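# Reseat the server board's coin cell, plus side up

## Task

Using the plastic forceps that stand in the block, pick up the coin cell that came loose from its holder on the server board and snap it back into that holder so it is latched, with its positive face pointing up.

## Robot and tools

Robot: two arms, left_arm and right_arm, each with a two-finger parallel gripper. Their bases sit roughly at (+0.021, +0.266, +0.017) m (left) and (+0.014, -0.306, +0.045) m (right). The scene frame has its origin at table-top height, midway between the nominal bases: +x points out over the table, +y toward left_arm, +z up. The arm names do not match image left/right. Each gripper's fingers point along its own +z and open and close along its own y. The reported end_effector_position is the spot between the finger pads, about 1 cm short of the fingertips. Printed positions and orientations may be off by a few centimetres, more at long reach.

Cameras: cam_high (fixed, on a stand behind the arms), cam_left_wrist and cam_right_wrist, each 896x504.

execute_actions(actions, cameras): actions is a list of actions; each action is a list of up to 15 rows, one row per 1/30 s control step. If an action has fewer rows, its last row repeats to fill 15 steps. Each row is a single flat list of 14 numbers covering both arms: left_arm dx, dy, dz, rx, ry, rz, opening, then the same seven for right_arm. All values are in [-1, 1]. The six pose numbers are offsets, not poses: they are measured along that arm's Hand target axes, from the Hand target it had when the action began. Every row in an action counts from that same start, not from the row before, and the next action starts again from the new Hand target, so sending an offset twice moves twice as far. Scale: 1.0 = 0.6 m for dx/dy/dz and 180 degrees for rotation; rx, ry, rz form one rotation vector. Opening is absolute: +1 is fully open (0.094 m), -1 is closed. To leave an arm still, send zeros for its six pose numbers and repeat its current opening (a 0 there is a real command for half-open). cameras: list of names, ["all"] or []; by default images come only when actions is empty. An unknown camera name invalidates the call.

move(target, speed, blend, opening_speed, grip_force, blocking, cameras): drives each gripper along a straight line. target is either one 14-number row (same layout and scale as above) or a list of up to 15 such rows; every row is an offset from the Hand targets at the start of the move, not from the previous row. speed is in m/s (0.002 to 2.9, default 0.25; rotation is capped at twice that in rad/s), one value or one per target. blend in metres rounds corners between listed targets (0 = stop at each). opening_speed is per second on the -1..+1 scale, at least 0.2; use it to close gently. grip_force is newtons per finger pad, 10 to 50, one value or one per arm; it persists, and lower force closes slowly. The whole move is capped at 10 s. Paths ignore obstacles and the other arm. Faster moves lag and stray more and hit harder; targets set deep past a contact press harder. Do not route a path near an arm's own base. The result adds a move: line such as done, off_target, moving, held or fault; done means at rest within 10 mm and 2 degrees. limits=paced means the pose was clipped, limits=held means steps were withheld.

wait(seconds) runs the scene without new commands (0 to 3600 s) and returns early if a running move ends. stop brakes a running move. zoom_image(camera, region) enlarges [x0, y0, x1, y1] pixels (at most 504 by 504) from the newest image of cam_high, cam_left_wrist or cam_right_wrist. read_manual gives only licence text. finished_scene(scene) ends the scene irreversibly; the result usually reports success.

Results: per arm, end_effector_position (m) and end_effector_quat_wxyz in the scene frame, Hand target (the last commanded pose after clipping, base for the next offsets), Joint positions (last number = finger opening in m), joint velocities (may say within noise), joint torques, grip_measured (opening on the -1..+1 scale, reads up to about 2.5 mm wide when empty and narrower than a held hard part), Tool commands, motor temperatures, and for action calls some per-step positions. Orientation commands are clipped to 40 degrees from the current orientation per step. A gripper can rest a few centimetres short of its target from friction and weight; a new execute_actions call, even all zeros, re-requests the target, or you can send the remaining gap as an offset. To release a push, command back past the gripper's current position.

Avoid: dropping the cell or forceps, releasing moving parts, knocking anything off the table, fast impacts on the board or fixtures, hard squeezes (close slowly on small parts), arm-to-arm contact or closing one gripper on the other's fingers, and strain on the wrist camera cables. Keep arms from stretching out or pushing unreachable targets for long: motors heat, with MOTOR HOT at 75 °C and a fault fold at 90 °C. The task must stay done after the robot lets go.

Each tool is called after ">>>" as a command line: name --argument value for each argument, lists and objects as JSON in quotes; but a table of rows of numbers goes row by row, as --pt "numbers of a row", without its own name.

## Session

>>> execute_actions --actions '[]'

Scene clock: 0.00 s.
left_arm: end_effector_position=(+0.2296, +0.0923, +0.2519) grip_measured=+1.000 end_effector_quat_wxyz=(+0.523, +0.023, +0.677, -0.516) | right_arm: end_effector_position=(+0.2856, -0.3346, +0.2271) grip_measured=+1.000 end_effector_quat_wxyz=(+0.657, +0.166, +0.735, -0.039)
Joint positions: left_arm=[-0.472 0.365 0.132 0.319 0.333 -0.773 0.094] | right_arm=[0.155 0.439 0.143 0.145 0.469 0.231 0.094]
Joint velocities: within noise
Joint torques (N m): no reading
Motor temperatures (°C): left_arm=[23 35 42 28 23 24 25] | right_arm=[24 30 34 27 23 24 24]
Heat: left arm: 42 °C; right arm: 34 °C.
Hand target: left_arm +0.2292, +0.0927, +0.2530; +0.525, +0.025, +0.677, -0.515 | right_arm +0.2851, -0.3349, +0.2289; +0.658, +0.166, +0.734, -0.040
Tool commands: left_gripper/opening=+1.0 right_gripper/opening=+1.0

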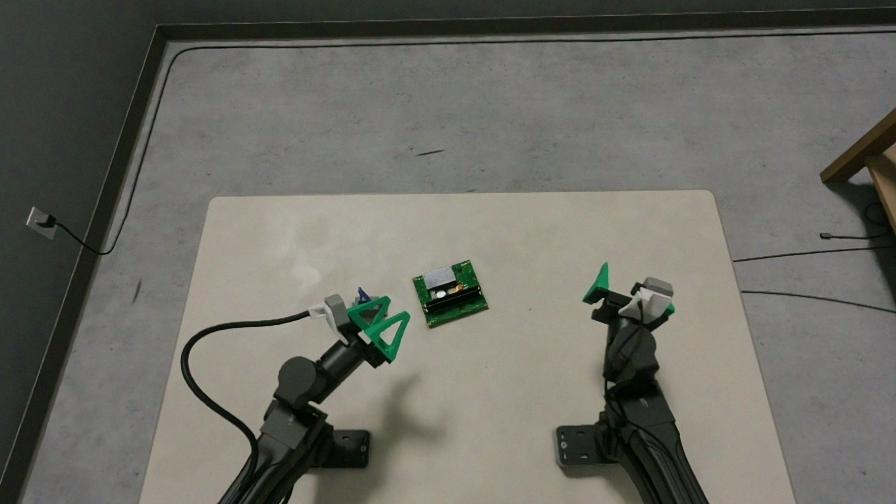

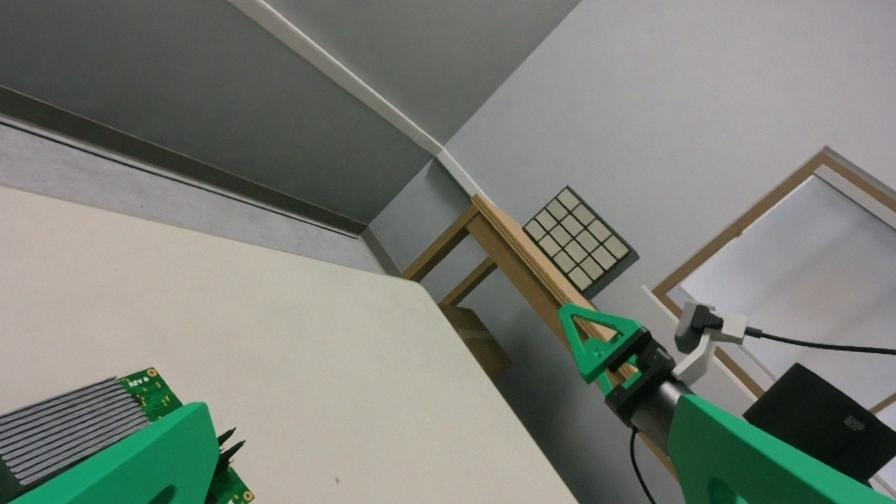

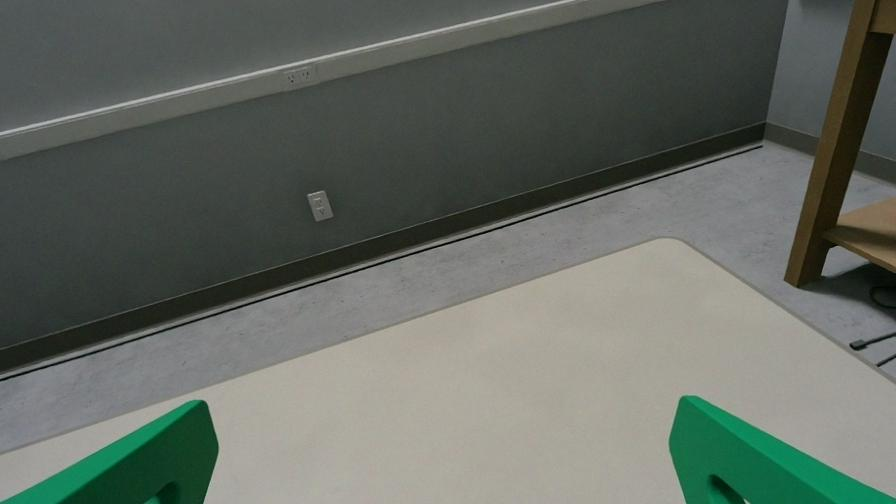

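>>> zoom_image --camera "cam_high" --region '[330, 230, 530, 350]'

Scaled by 2.520 from the camera's image (finer frame: 1280x720).

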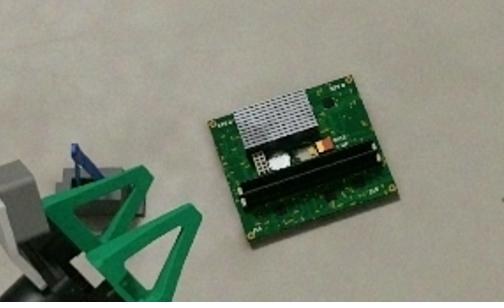

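>>> move --target '[-0.093, 0.099, 0.3205, -0.3687, 0.3756, -0.0179, 1, 0, 0, 0, 0, 0, 0, 1]' --speed 0.4 --cameras '["all"]'

Scene clock: 99.30 s.
left_arm: end_effector_position=(+0.4185, +0.0115, +0.2811) grip_measured=+1.000 end_effector_quat_wxyz=(+0.177, -0.002, +0.977, -0.121) | right_arm: end_effector_position=(+0.2856, -0.3346, +0.2271) grip_measured=+1.000 end_effector_quat_wxyz=(+0.657, +0.166, +0.735, -0.039)
Joint positions: left_arm=[-0.56 2.169 2.592 -1.561 0.013 -0.574 0.094] | right_arm=[0.155 0.439 0.143 0.145 0.469 0.231 0.094]
Joint torques (N m): left_arm=[-0.58 -7.9 8.31 0.8 -0.15 0] | right_arm=[-0.03 0.9 9.58 1.99 0.04 0.02]
Heat: left arm: 43 °C; right arm: 37 °C.
Hand target: left_arm +0.4202, +0.0097, +0.2698; +0.000, +0.000, +1.000, +0.000 | right_arm +0.2851, -0.3349, +0.2289; +0.658, +0.166, +0.734, -0.040
Off the commanded pose: left_arm 0.012 m, 25 deg | right_arm 0.002 m, 0 deg.
joint sent to its limit (left arm) — joint 4 (wrist pitch), lower limit. The joint targets are off in orientation, not in position.
move: off_target (left_arm)

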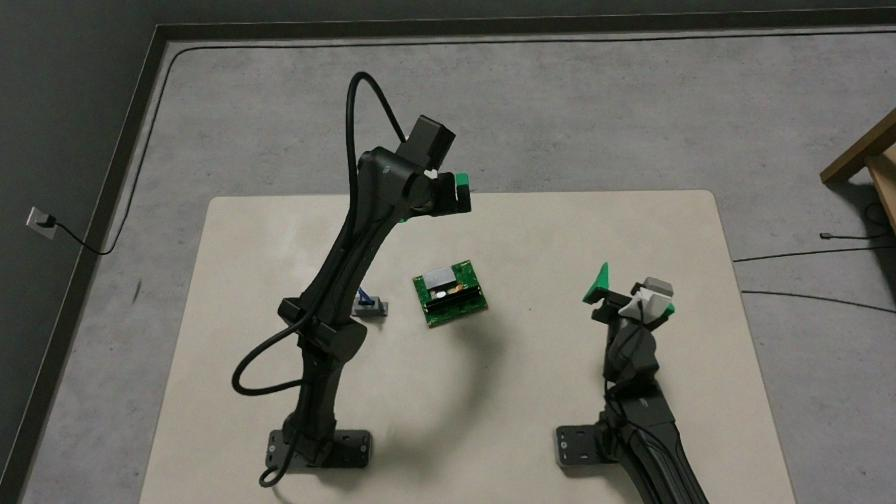

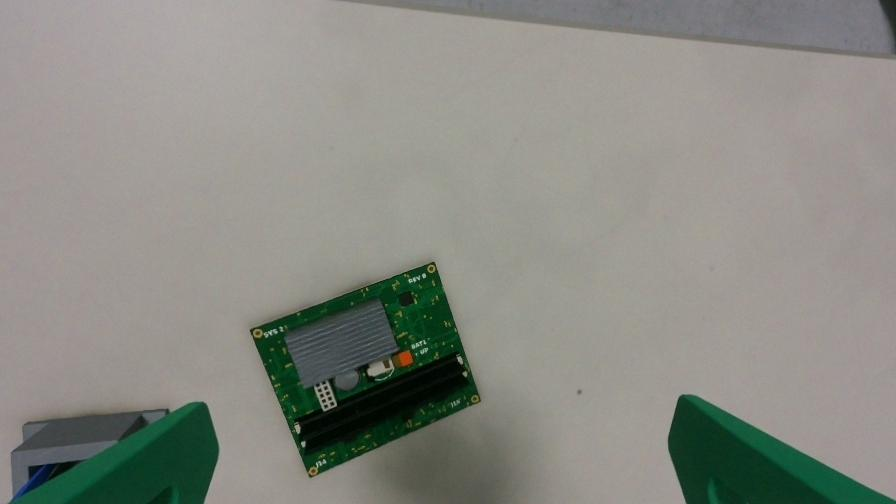

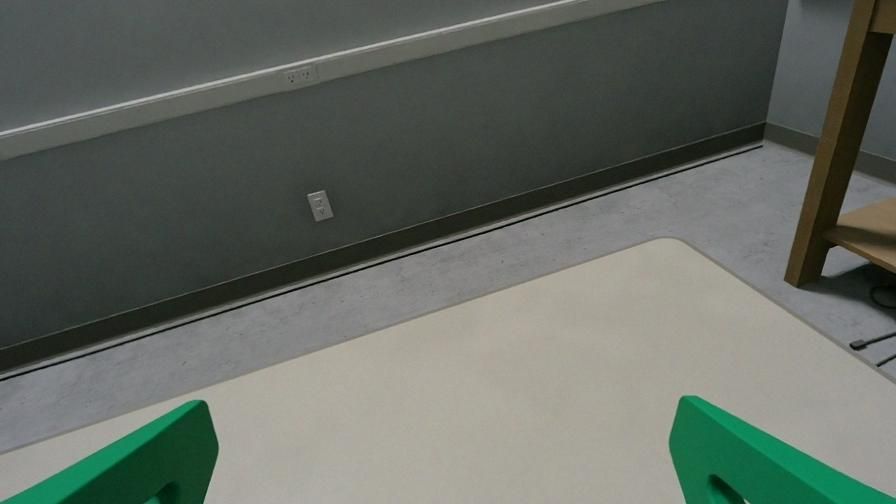

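>>> zoom_image --camera "cam_left_wrist" --region '[240, 255, 490, 480]'

>>> zoom_image --camera "cam_high" --region '[340, 250, 500, 340]'

Scaled by 2.016 from the camera's image (finer frame: 1280x720).

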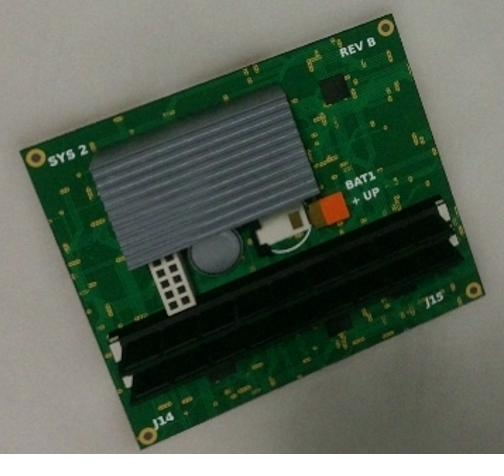

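Scaled by 3.150 from the camera's image (finer frame: 1280x720).

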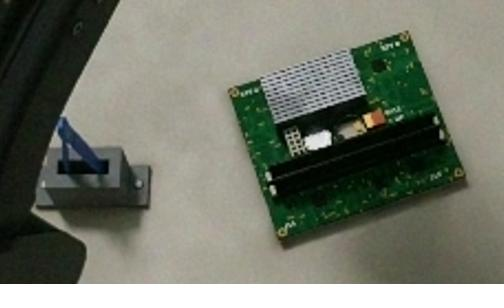

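>>> move --target '[0.192, 0.0055, 0.2313, 0, -0.1389, 0, 1, 0, 0, 0, 0, 0, 0, 1]' --speed 0.4 --cameras '["cam_left_wrist", "cam_high"]'

>>> zoom_image --camera "cam_left_wrist" --region '[280, 140, 580, 340]'

Scene clock: 161.70 s.
left_arm: end_effector_position=(+0.3046, +0.0111, +0.1220) grip_measured=+1.000 end_effector_quat_wxyz=(+0.198, +0.004, +0.980, +0.007) | right_arm: end_effector_position=(+0.2856, -0.3346, +0.2271) grip_measured=+1.000 end_effector_quat_wxyz=(+0.657, +0.166, +0.735, -0.039)
Joint positions: left_arm=[-0.874 1.753 1.359 -0.924 -0.313 -0.832 0.094] | right_arm=[0.155 0.439 0.143 0.145 0.469 0.231 0.094]
Joint torques (N m): left_arm=[-0.61 -11.54 5.85 0.88 -0.42 -0.06] | right_arm=[-0.05 0.9 9.59 1.99 0.04 0.02]
Motor temperatures (°C): left_arm=[23 34 44 28 23 23 24] | right_arm=[24 27 36 32 23 23 24]
Heat: left arm: 44 °C; right arm: 36 °C.
Hand target: left_arm +0.3047, +0.0130, +0.1311; +0.216, +0.000, +0.976, +0.001 | right_arm +0.2851, -0.3349, +0.2289; +0.658, +0.166, +0.734, -0.040
Off the commanded pose: left_arm 0.009 m, 2 deg | right_arm 0.002 m, 0 deg.
move: done
Images, in order (width x height): cam_high 896x504, cam_left_wrist 896x504.

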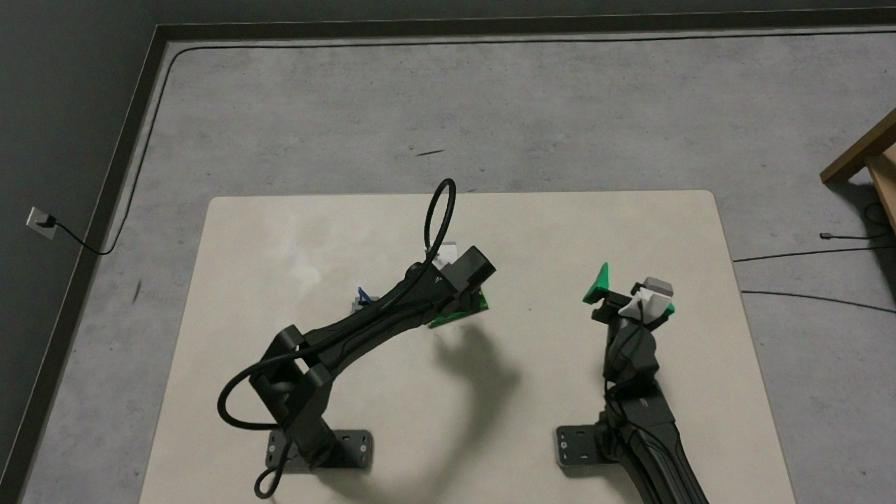

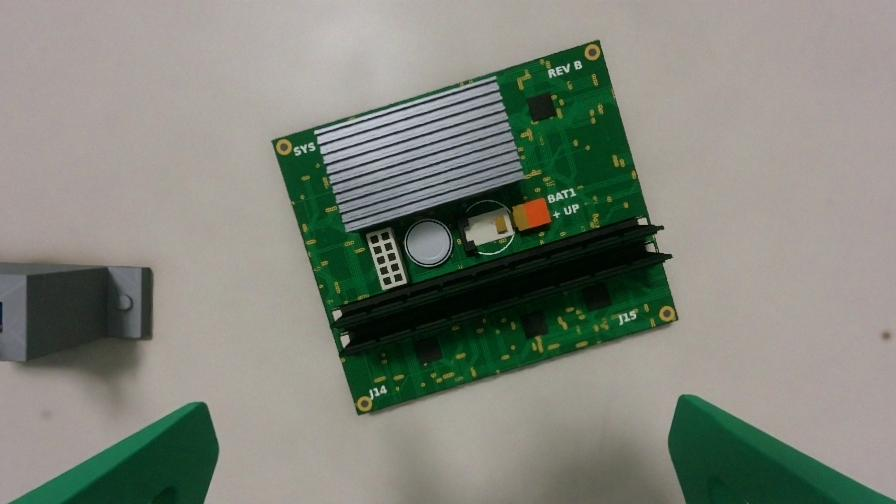

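Scaled by 1.680 from the camera's image (finer frame: 1280x720).

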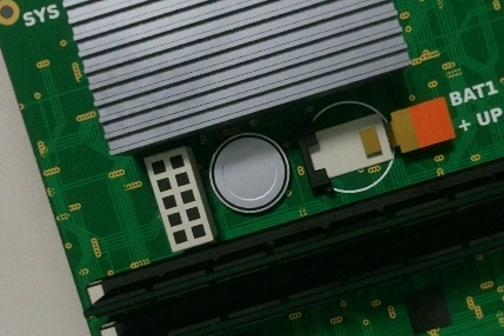

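>>> zoom_image --camera "cam_left_wrist" --region '[395, 185, 565, 285]'

>>> zoom_image --camera "cam_left_wrist" --region '[395, 210, 465, 275]'

Scaled by 2.965 from the camera's image (finer frame: 1280x720).

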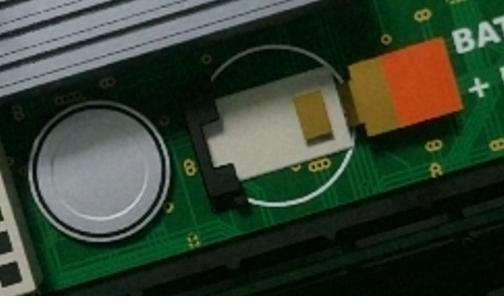

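Scaled by 7.200 from the camera's image (finer frame: 1280x720).

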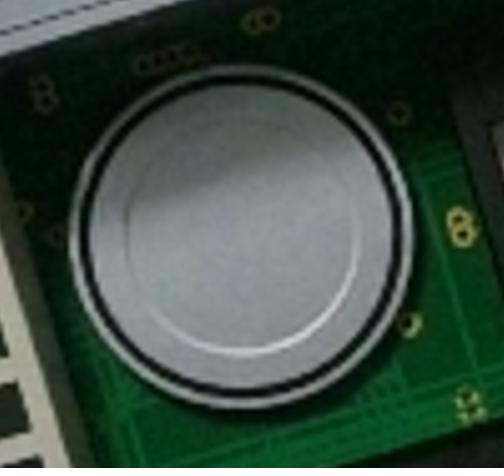

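>>> move --pt "-0.0765 0.05 -0.2033 0 0 0 1 0 0 0 0 0 0 1" --pt "-0.0606 0.295 -0.2273 0 0 0 1 0 0 0 0 0 0 1" --speed 0.4 --blend 0.03 --cameras '["cam_left_wrist", "cam_high"]'

Scene clock: 218.40 s.
left_arm: end_effector_position=(+0.2880, +0.1849, +0.2732) grip_measured=+1.000 end_effector_quat_wxyz=(+0.224, -0.001, +0.975, -0.004) | right_arm: end_effector_position=(+0.2856, -0.3346, +0.2271) grip_measured=+1.000 end_effector_quat_wxyz=(+0.657, +0.166, +0.735, -0.039)
Joint positions: left_arm=[-0.399 1.299 1.511 -1.36 -0.166 -0.372 0.094] | right_arm=[0.155 0.439 0.143 0.145 0.469 0.231 0.094]
Joint torques (N m): left_arm=[0.42 -4.86 5.56 0.83 -0.12 0.07] | right_arm=[-0.06 0.91 9.58 1.99 0.05 0.02]
Heat: left arm: 42 °C; right arm: 36 °C.
Hand target: left_arm +0.2802, +0.1898, +0.2703; +0.216, +0.000, +0.976, +0.000 | right_arm +0.2851, -0.3349, +0.2289; +0.658, +0.166, +0.734, -0.040
Off the commanded pose: left_arm 0.010 m, 1 deg | right_arm 0.002 m, 0 deg.
move: done
Images, in order (width x height): cam_high 896x504, cam_left_wrist 896x504.

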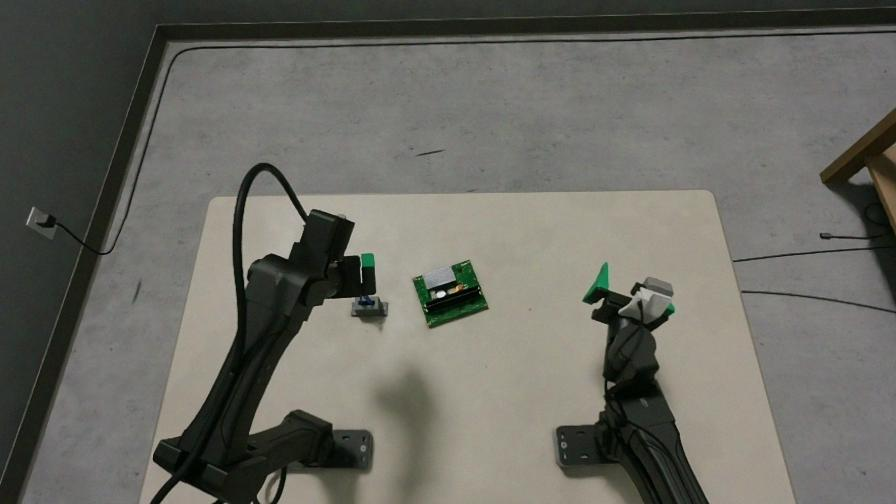

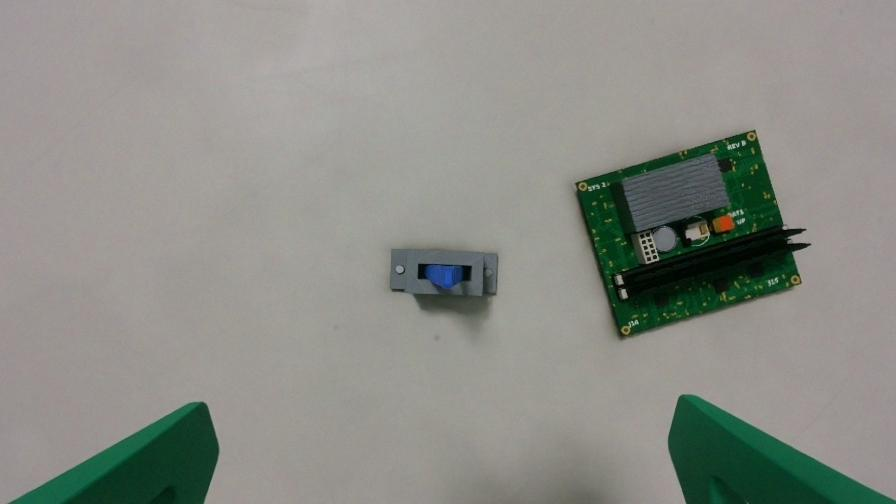

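>>> zoom_image --camera "cam_left_wrist" --region '[370, 220, 520, 320]'

>>> zoom_image --camera "cam_left_wrist" --region '[570, 120, 820, 340]'

Scaled by 3.360 from the camera's image (finer frame: 1280x720).

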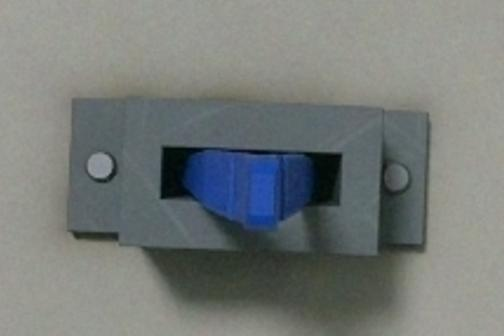

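Scaled by 2.016 from the camera's image (finer frame: 1280x720).

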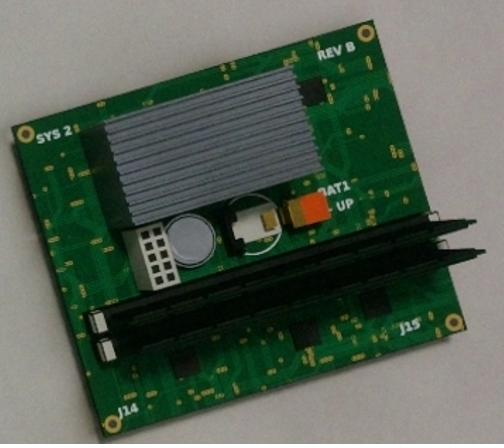

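>>> move --target '[0, 0, 0, 0, 0, 0, 1, 0.2538, 0.306, 0.0163, -0.5594, 0.0145, -0.0743, 1]' --speed 0.4 --cameras '["all"]'

Scene clock: 268.83 s.
left_arm: end_effector_position=(+0.2879, +0.1848, +0.2732) grip_measured=+1.000 end_effector_quat_wxyz=(+0.224, -0.001, +0.975, -0.004) | right_arm: end_effector_position=(+0.3400, -0.1387, +0.1125) grip_measured=+1.000 end_effector_quat_wxyz=(+0.527, -0.479, +0.532, +0.458)
Joint positions: left_arm=[-0.399 1.299 1.511 -1.36 -0.166 -0.372 0.094] | right_arm=[-0.081 2.177 0.635 1.243 -1.488 -0.315 0.094]
Joint torques (N m): left_arm=[0.4 -4.89 5.6 0.82 -0.14 0.06] | right_arm=[0.75 -7.04 4.57 1.5 -0.48 0.11]
Heat: left arm: 41 °C; right arm: 35 °C.
Hand target: left_arm +0.2802, +0.1898, +0.2703; +0.216, +0.000, +0.976, +0.000 | right_arm +0.3363, -0.1355, +0.1078; +0.524, -0.475, +0.524, +0.475
Off the commanded pose: left_arm 0.010 m, 1 deg | right_arm 0.007 m, 2 deg.
move: done

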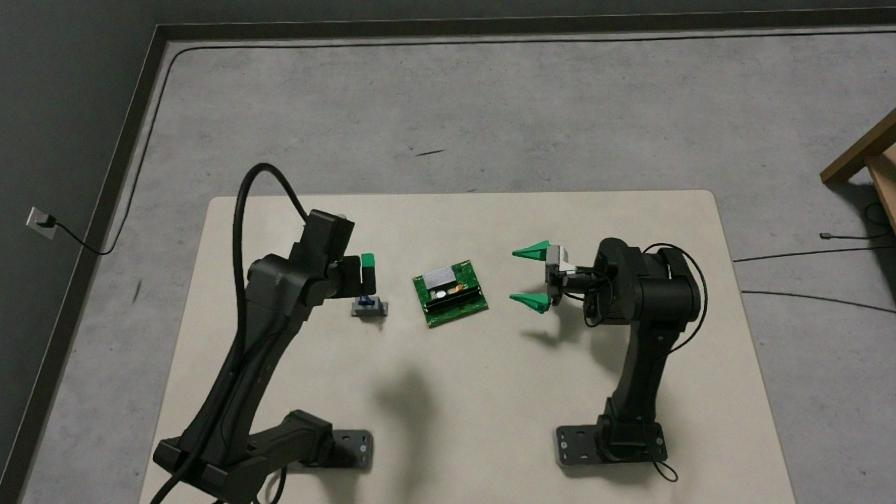

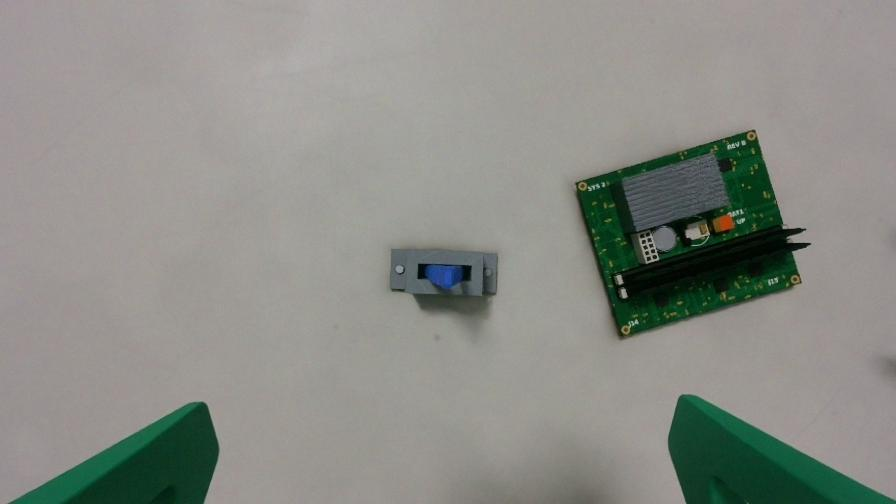

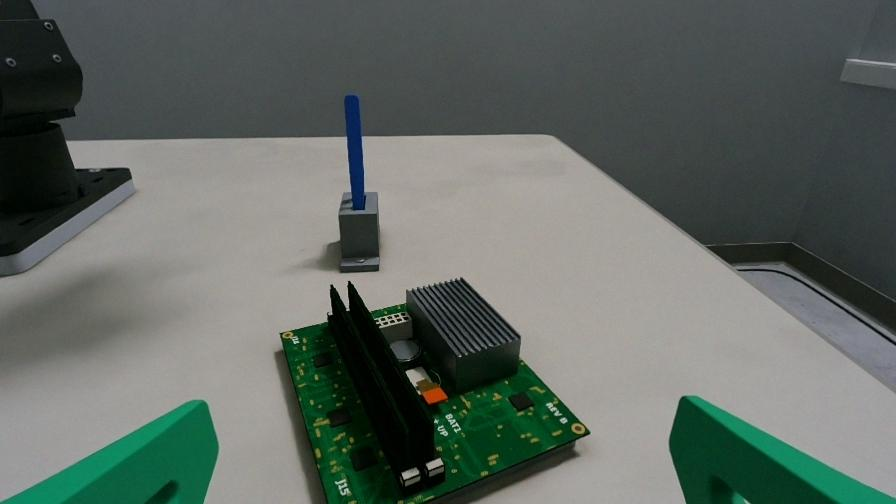

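>>> zoom_image --camera "cam_right_wrist" --region '[300, 80, 420, 280]'

>>> zoom_image --camera "cam_right_wrist" --region '[310, 270, 530, 450]'

Scaled by 2.520 from the camera's image (finer frame: 1280x720).

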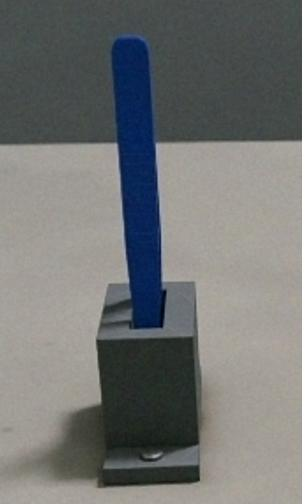

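Scaled by 2.291 from the camera's image (finer frame: 1280x720).

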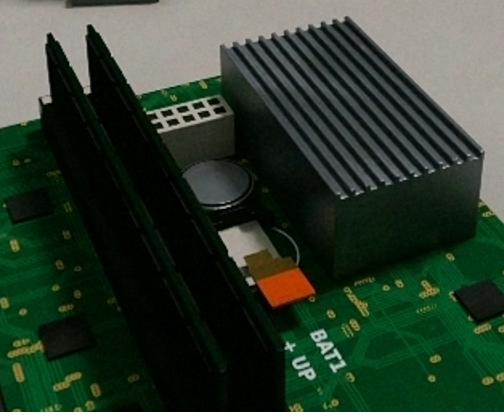

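>>> move --target '[-0.0147, -0.0097, 0.0993, 0.003, 0.1389, 0.0139, 1, 0.033, 0.2424, 0.2897, 0.1728, 0, 0, 1]' --speed 0.35 --cameras '["all"]'

>>> zoom_image --camera "cam_right_wrist" --region '[350, 30, 600, 280]'

Scene clock: 344.03 s.
left_arm: end_effector_position=(+0.3110, +0.1839, +0.2195) grip_measured=+1.000 end_effector_quat_wxyz=(+0.026, +0.021, +0.999, -0.005) | right_arm: end_effector_position=(+0.2087, +0.0475, +0.0829) grip_measured=+1.000 end_effector_quat_wxyz=(+0.559, -0.351, +0.702, +0.267)
Joint positions: left_arm=[-0.275 1.673 1.722 -1.566 -0.004 -0.239 0.094] | right_arm=[1.141 2.084 0.328 1.513 0.261 0.046 0.094]
Joint torques (N m): left_arm=[0.31 -4.94 8.94 0.14 -0.01 0.08] | right_arm=[0.81 -5.78 3.89 2.6 0.15 0.14]
Motor temperatures (°C): left_arm=[22 33 40 25 22 23 24] | right_arm=[24 27 31 31 23 22 23]
Heat: left arm: 40 °C; right arm: 31 °C.
Hand target: left_arm +0.3133, +0.1842, +0.2199; -0.001, +0.022, +1.000, +0.001 | right_arm +0.2088, +0.0519, +0.0880; +0.632, -0.317, +0.632, +0.317
Off the commanded pose: left_arm 0.002 m, 3 deg | right_arm 0.007 m, 14 deg.
joint sent to its limit (left arm) — joint 4 (wrist pitch), lower limit. The joint targets still meet the commanded pose.
joint sent to its limit (right arm) — joint 4 (wrist pitch), upper limit. The joint targets are off in orientation, not in position.
move: off_target (left_arm, right_arm)

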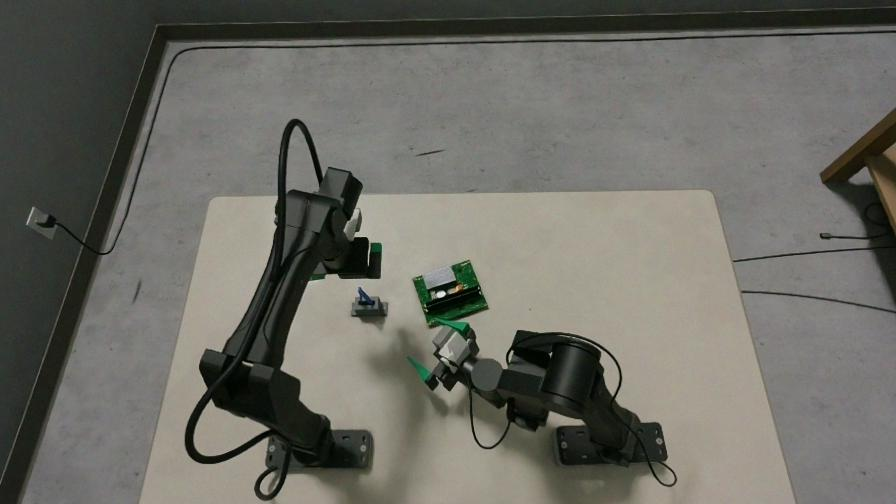

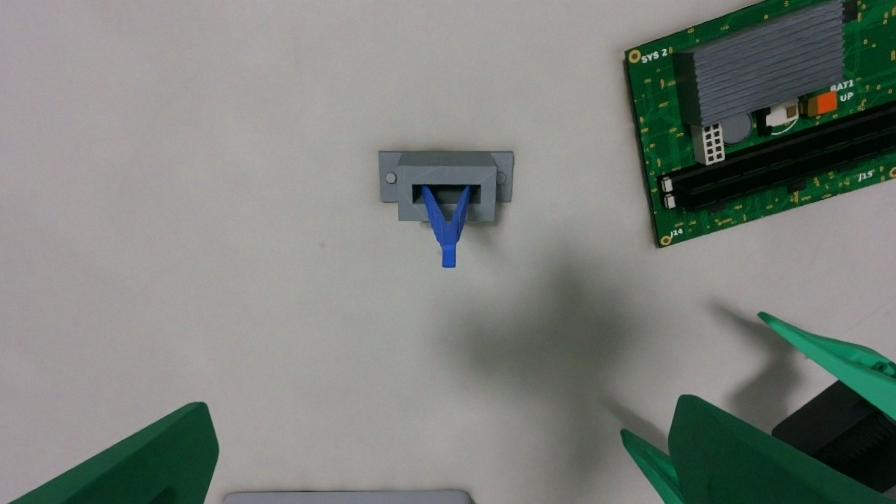

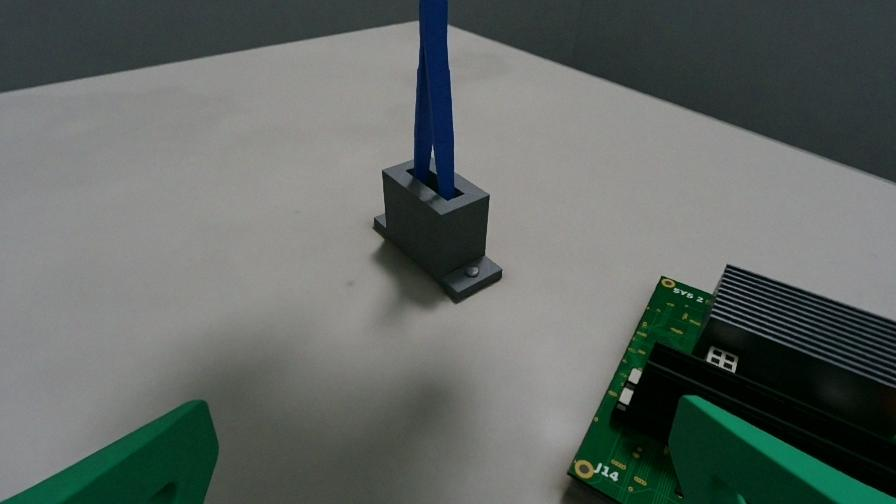

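Scaled by 2.016 from the camera's image (finer frame: 1280x720).

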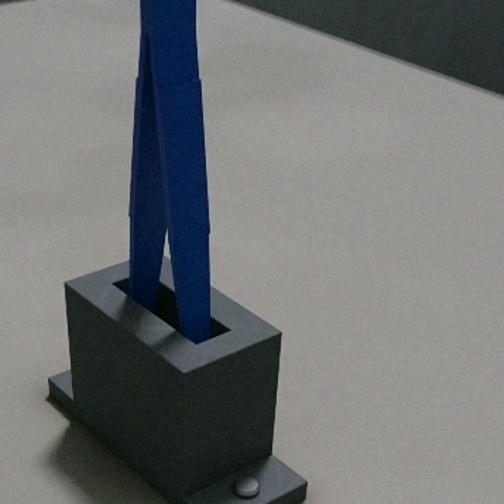

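>>> zoom_image --camera "cam_left_wrist" --region '[370, 140, 530, 280]'

Scaled by 3.150 from the camera's image (finer frame: 1280x720).

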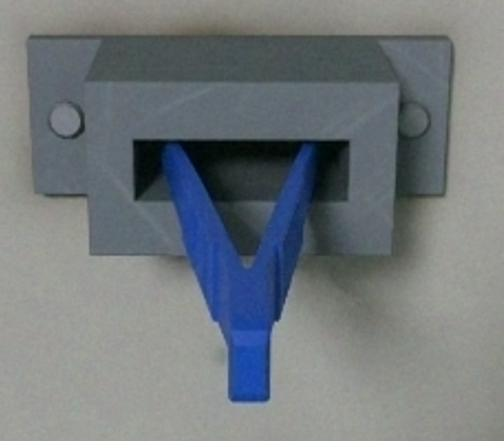

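>>> move --target '[-0.0006, -0.0033, 0.2367, 0, 0, 0, 1, 0, 0, 0, 0, 0, 0, 1]' --speed 0.2 --cameras '["all"]'

>>> zoom_image --camera "cam_left_wrist" --region '[300, 200, 600, 504]'

>>> zoom_image --camera "cam_right_wrist" --region '[330, 0, 580, 280]'

Scene clock: 445.17 s.
left_arm: end_effector_position=(+0.3155, +0.1824, +0.0899) grip_measured=+1.000 end_effector_quat_wxyz=(+0.012, +0.021, +1.000, -0.002) | right_arm: end_effector_position=(+0.2093, +0.0470, +0.0830) grip_measured=+1.000 end_effector_quat_wxyz=(+0.559, -0.350, +0.703, +0.266)
Joint positions: left_arm=[-0.275 1.704 1.238 -1.081 -0.003 -0.239 0.094] | right_arm=[1.141 2.084 0.328 1.513 0.265 0.047 0.094]
Joint torques (N m): left_arm=[-0.17 -5.05 5.41 0.47 -0.02 0.01] | right_arm=[0.98 -5.74 3.95 2.6 0.14 0.13]
Motor temperatures (°C): left_arm=[22 33 41 23 22 22 24] | right_arm=[24 27 30 39 23 22 23]
Heat: left arm: 41 °C; right arm: 39 °C.
Hand target: left_arm +0.3133, +0.1823, +0.0779; -0.001, +0.022, +1.000, +0.001 | right_arm +0.2088, +0.0519, +0.0880; +0.632, -0.317, +0.632, +0.317
Off the commanded pose: left_arm 0.012 m, 1 deg | right_arm 0.007 m, 13 deg.
joint sent to its limit (right arm) — joint 4 (wrist pitch), upper limit. The joint targets are off in orientation, not in position.
move: off_target (left_arm)

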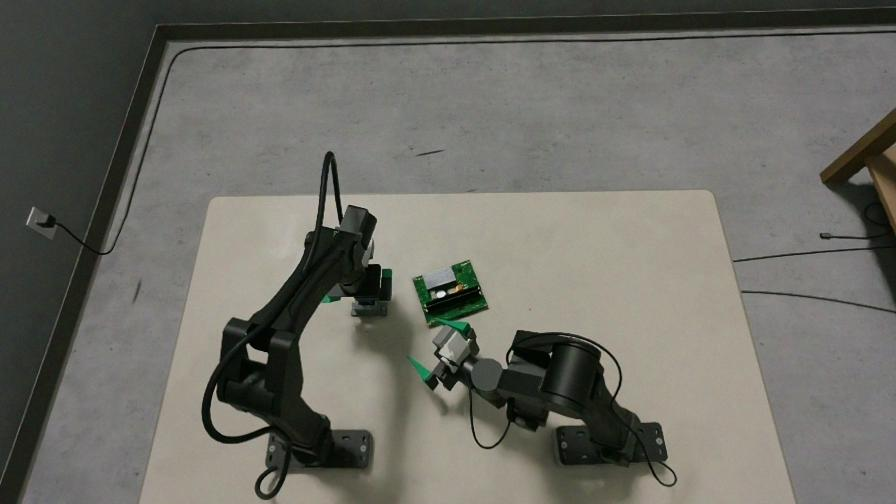

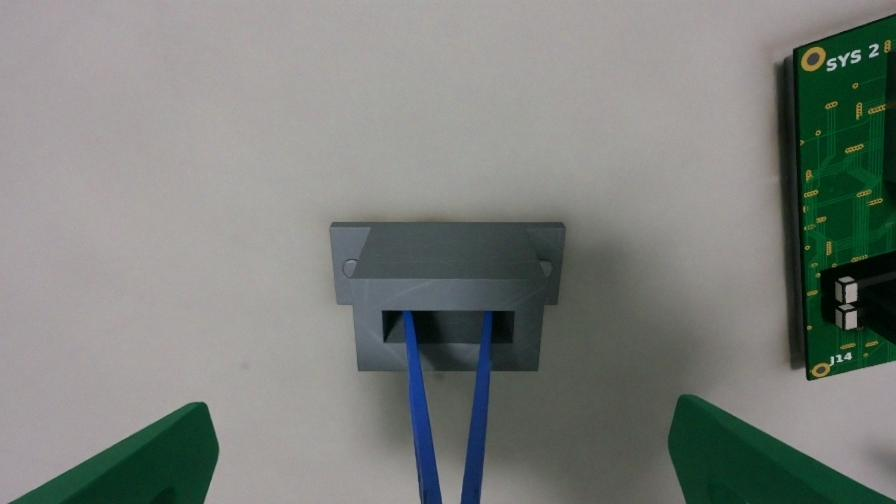

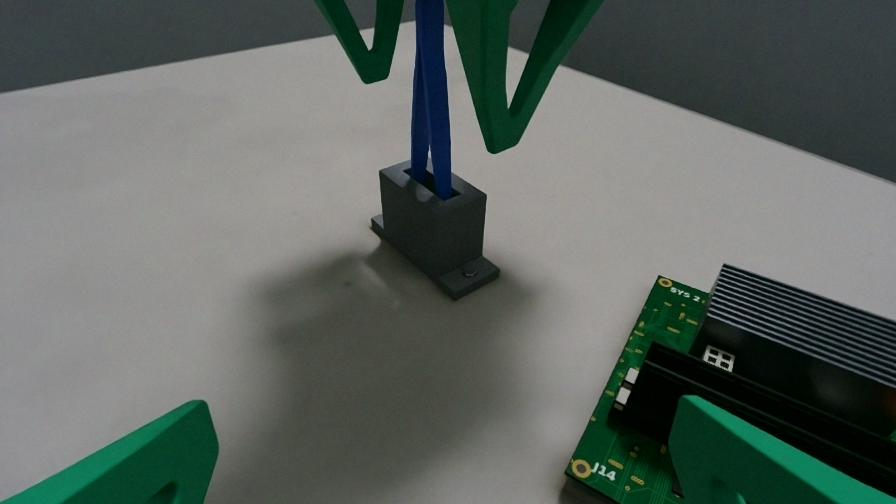

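Scaled by 1.658 from the camera's image (finer frame: 1280x720).

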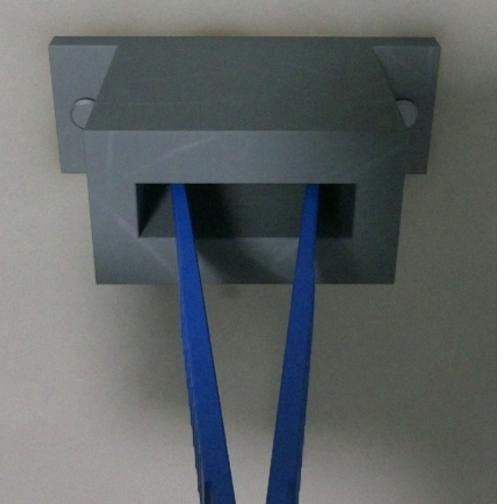

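Scaled by 1.800 from the camera's image (finer frame: 1280x720).

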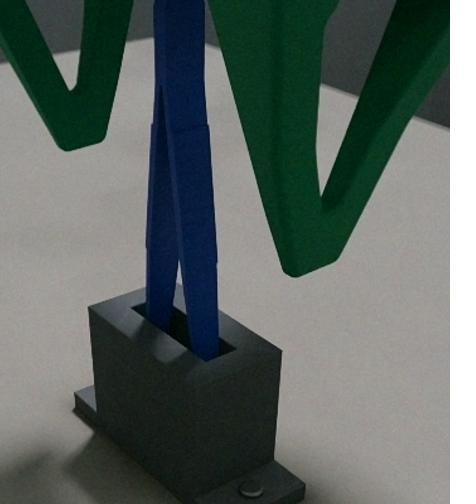

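>>> move --target '[0.0058, 0, 0.0167, 0, 0, 0, 1, 0, 0, 0, 0, 0, 0, 1]' --speed 0.1 --cameras '[]'

Scene clock: 462.60 s.
left_arm: end_effector_position=(+0.3124, +0.1833, +0.0791) grip_measured=+1.000 end_effector_quat_wxyz=(+0.011, +0.021, +1.000, -0.001) | right_arm: end_effector_position=(+0.2093, +0.0470, +0.0830) grip_measured=+1.000 end_effector_quat_wxyz=(+0.559, -0.350, +0.703, +0.266)
Joint positions: left_arm=[-0.275 1.704 1.194 -1.039 -0.003 -0.239 0.094] | right_arm=[1.141 2.084 0.328 1.513 0.265 0.047 0.094]
Joint torques (N m): left_arm=[-0.43 -5.12 5.42 0.47 -0.02 -0.02] | right_arm=[0.96 -5.74 3.93 2.59 0.14 0.13]
Heat: left arm: 39 °C; right arm: 39 °C.
Hand target: left_arm +0.3099, +0.1825, +0.0678; -0.001, +0.022, +1.000, +0.001 | right_arm +0.2088, +0.0519, +0.0880; +0.632, -0.317, +0.632, +0.317
Off the commanded pose: left_arm 0.012 m, 1 deg | right_arm 0.007 m, 13 deg.
joint sent to its limit (right arm) — joint 4 (wrist pitch), upper limit. The joint targets are off in orientation, not in position.
move: off_target (left_arm)

>>> move --target '[0, 0, 0, 0, 0, 0, -0.58, 0, 0, 0, 0, 0, 0, 1]' --opening_speed 1.2 --cameras '["cam_left_wrist", "cam_right_wrist"]'

>>> zoom_image --camera "cam_left_wrist" --region '[300, 250, 600, 504]'

>>> zoom_image --camera "cam_right_wrist" --region '[350, 0, 550, 230]'

Scene clock: 477.73 s.
left_arm: end_effector_position=(+0.3124, +0.1832, +0.0791) grip_measured=-0.577 end_effector_quat_wxyz=(+0.011, +0.021, +1.000, -0.002) | right_arm: end_effector_position=(+0.2093, +0.0470, +0.0830) grip_measured=+1.000 end_effector_quat_wxyz=(+0.559, -0.350, +0.703, +0.266)
Joint positions: left_arm=[-0.275 1.704 1.194 -1.039 -0.002 -0.239 0.02] | right_arm=[1.141 2.084 0.328 1.513 0.265 0.047 0.094]
Joint torques (N m): left_arm=[-0.43 -5.11 5.45 0.47 -0.02 -0.03] | right_arm=[0.96 -5.74 3.93 2.6 0.14 0.13]
Heat: left arm: 39 °C; right arm: 39 °C.
Hand target: left_arm +0.3098, +0.1825, +0.0678; -0.001, +0.022, +1.000, +0.000 | right_arm +0.2088, +0.0519, +0.0880; +0.632, -0.317, +0.632, +0.317
Off the commanded pose: left_arm 0.012 m, 1 deg | right_arm 0.007 m, 13 deg.
joint sent to its limit (right arm) — joint 4 (wrist pitch), upper limit. The joint targets are off in orientation, not in position.
move: done

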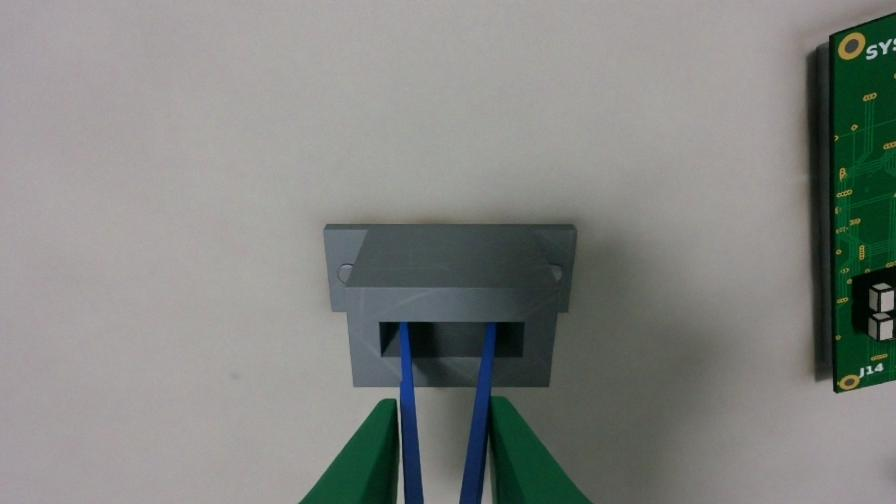

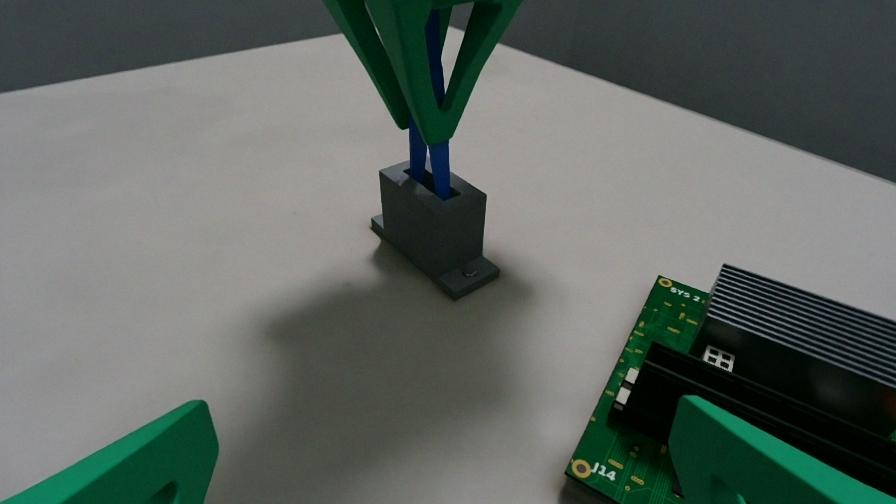

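Scaled by 1.680 from the camera's image (finer frame: 1280x720).

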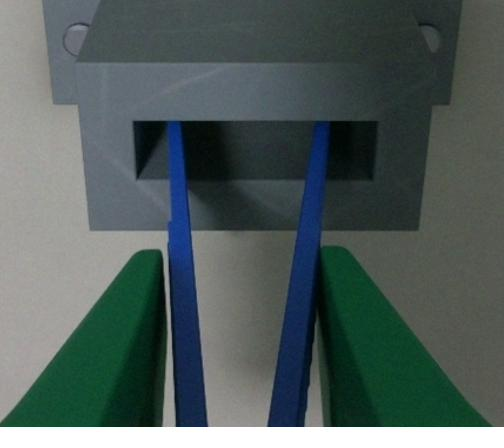

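Scaled by 2.191 from the camera's image (finer frame: 1280x720).

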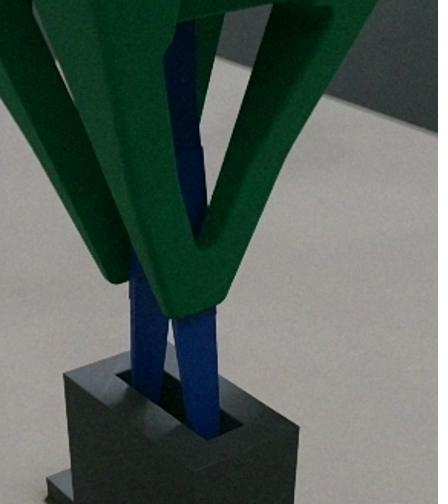

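>>> move --target '[0, 0, 0, 0, 0, 0, -0.68, 0, 0, 0, 0, 0, 0, 1]' --opening_speed 0.3 --cameras '["cam_left_wrist", "cam_right_wrist"]'

>>> zoom_image --camera "cam_left_wrist" --region '[300, 250, 600, 504]'

Scene clock: 484.80 s.
left_arm: end_effector_position=(+0.3124, +0.1832, +0.0791) grip_measured=-0.677 end_effector_quat_wxyz=(+0.011, +0.021, +1.000, -0.002) | right_arm: end_effector_position=(+0.2093, +0.0470, +0.0830) grip_measured=+1.000 end_effector_quat_wxyz=(+0.559, -0.350, +0.703, +0.266)
Joint positions: left_arm=[-0.275 1.704 1.194 -1.039 -0.002 -0.239 0.015] | right_arm=[1.141 2.084 0.328 1.513 0.265 0.047 0.094]
Joint torques (N m): left_arm=[-0.42 -5.12 5.42 0.46 -0.03 -0.02] | right_arm=[0.96 -5.74 3.95 2.6 0.14 0.13]
Heat: left arm: 39 °C; right arm: 40 °C.
Hand target: left_arm +0.3098, +0.1825, +0.0678; -0.001, +0.022, +1.000, +0.000 | right_arm +0.2088, +0.0519, +0.0880; +0.632, -0.317, +0.632, +0.317
Off the commanded pose: left_arm 0.012 m, 1 deg | right_arm 0.007 m, 13 deg.
joint sent to its limit (right arm) — joint 4 (wrist pitch), upper limit. The joint targets are off in orientation, not in position.
move: done

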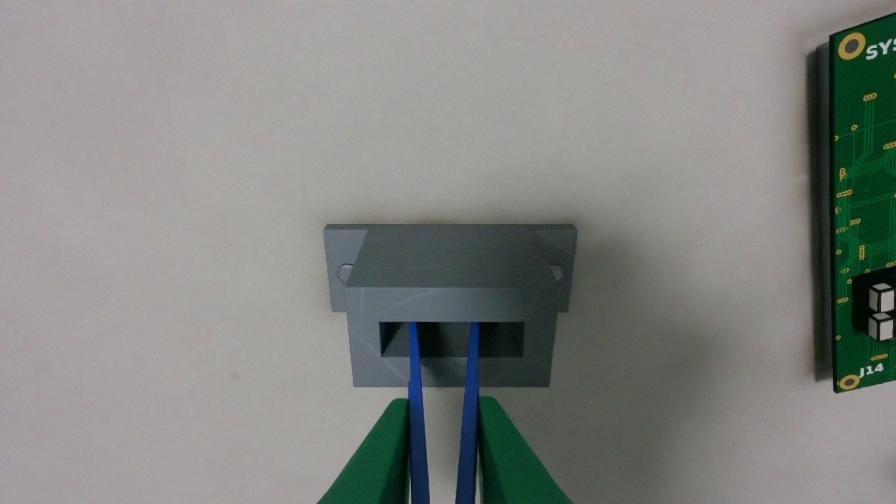

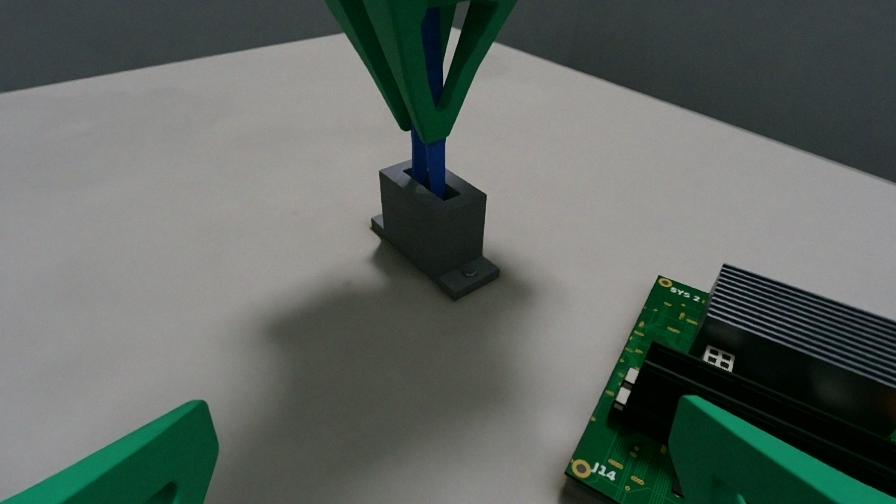

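Scaled by 1.680 from the camera's image (finer frame: 1280x720).

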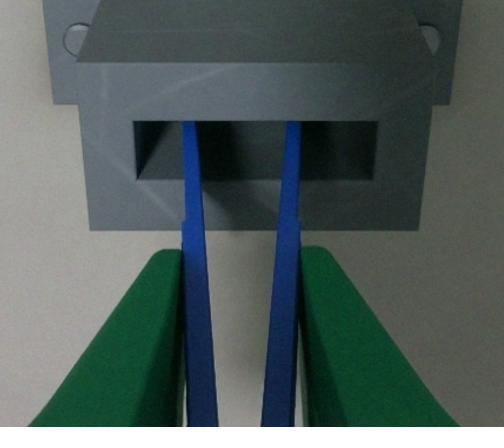

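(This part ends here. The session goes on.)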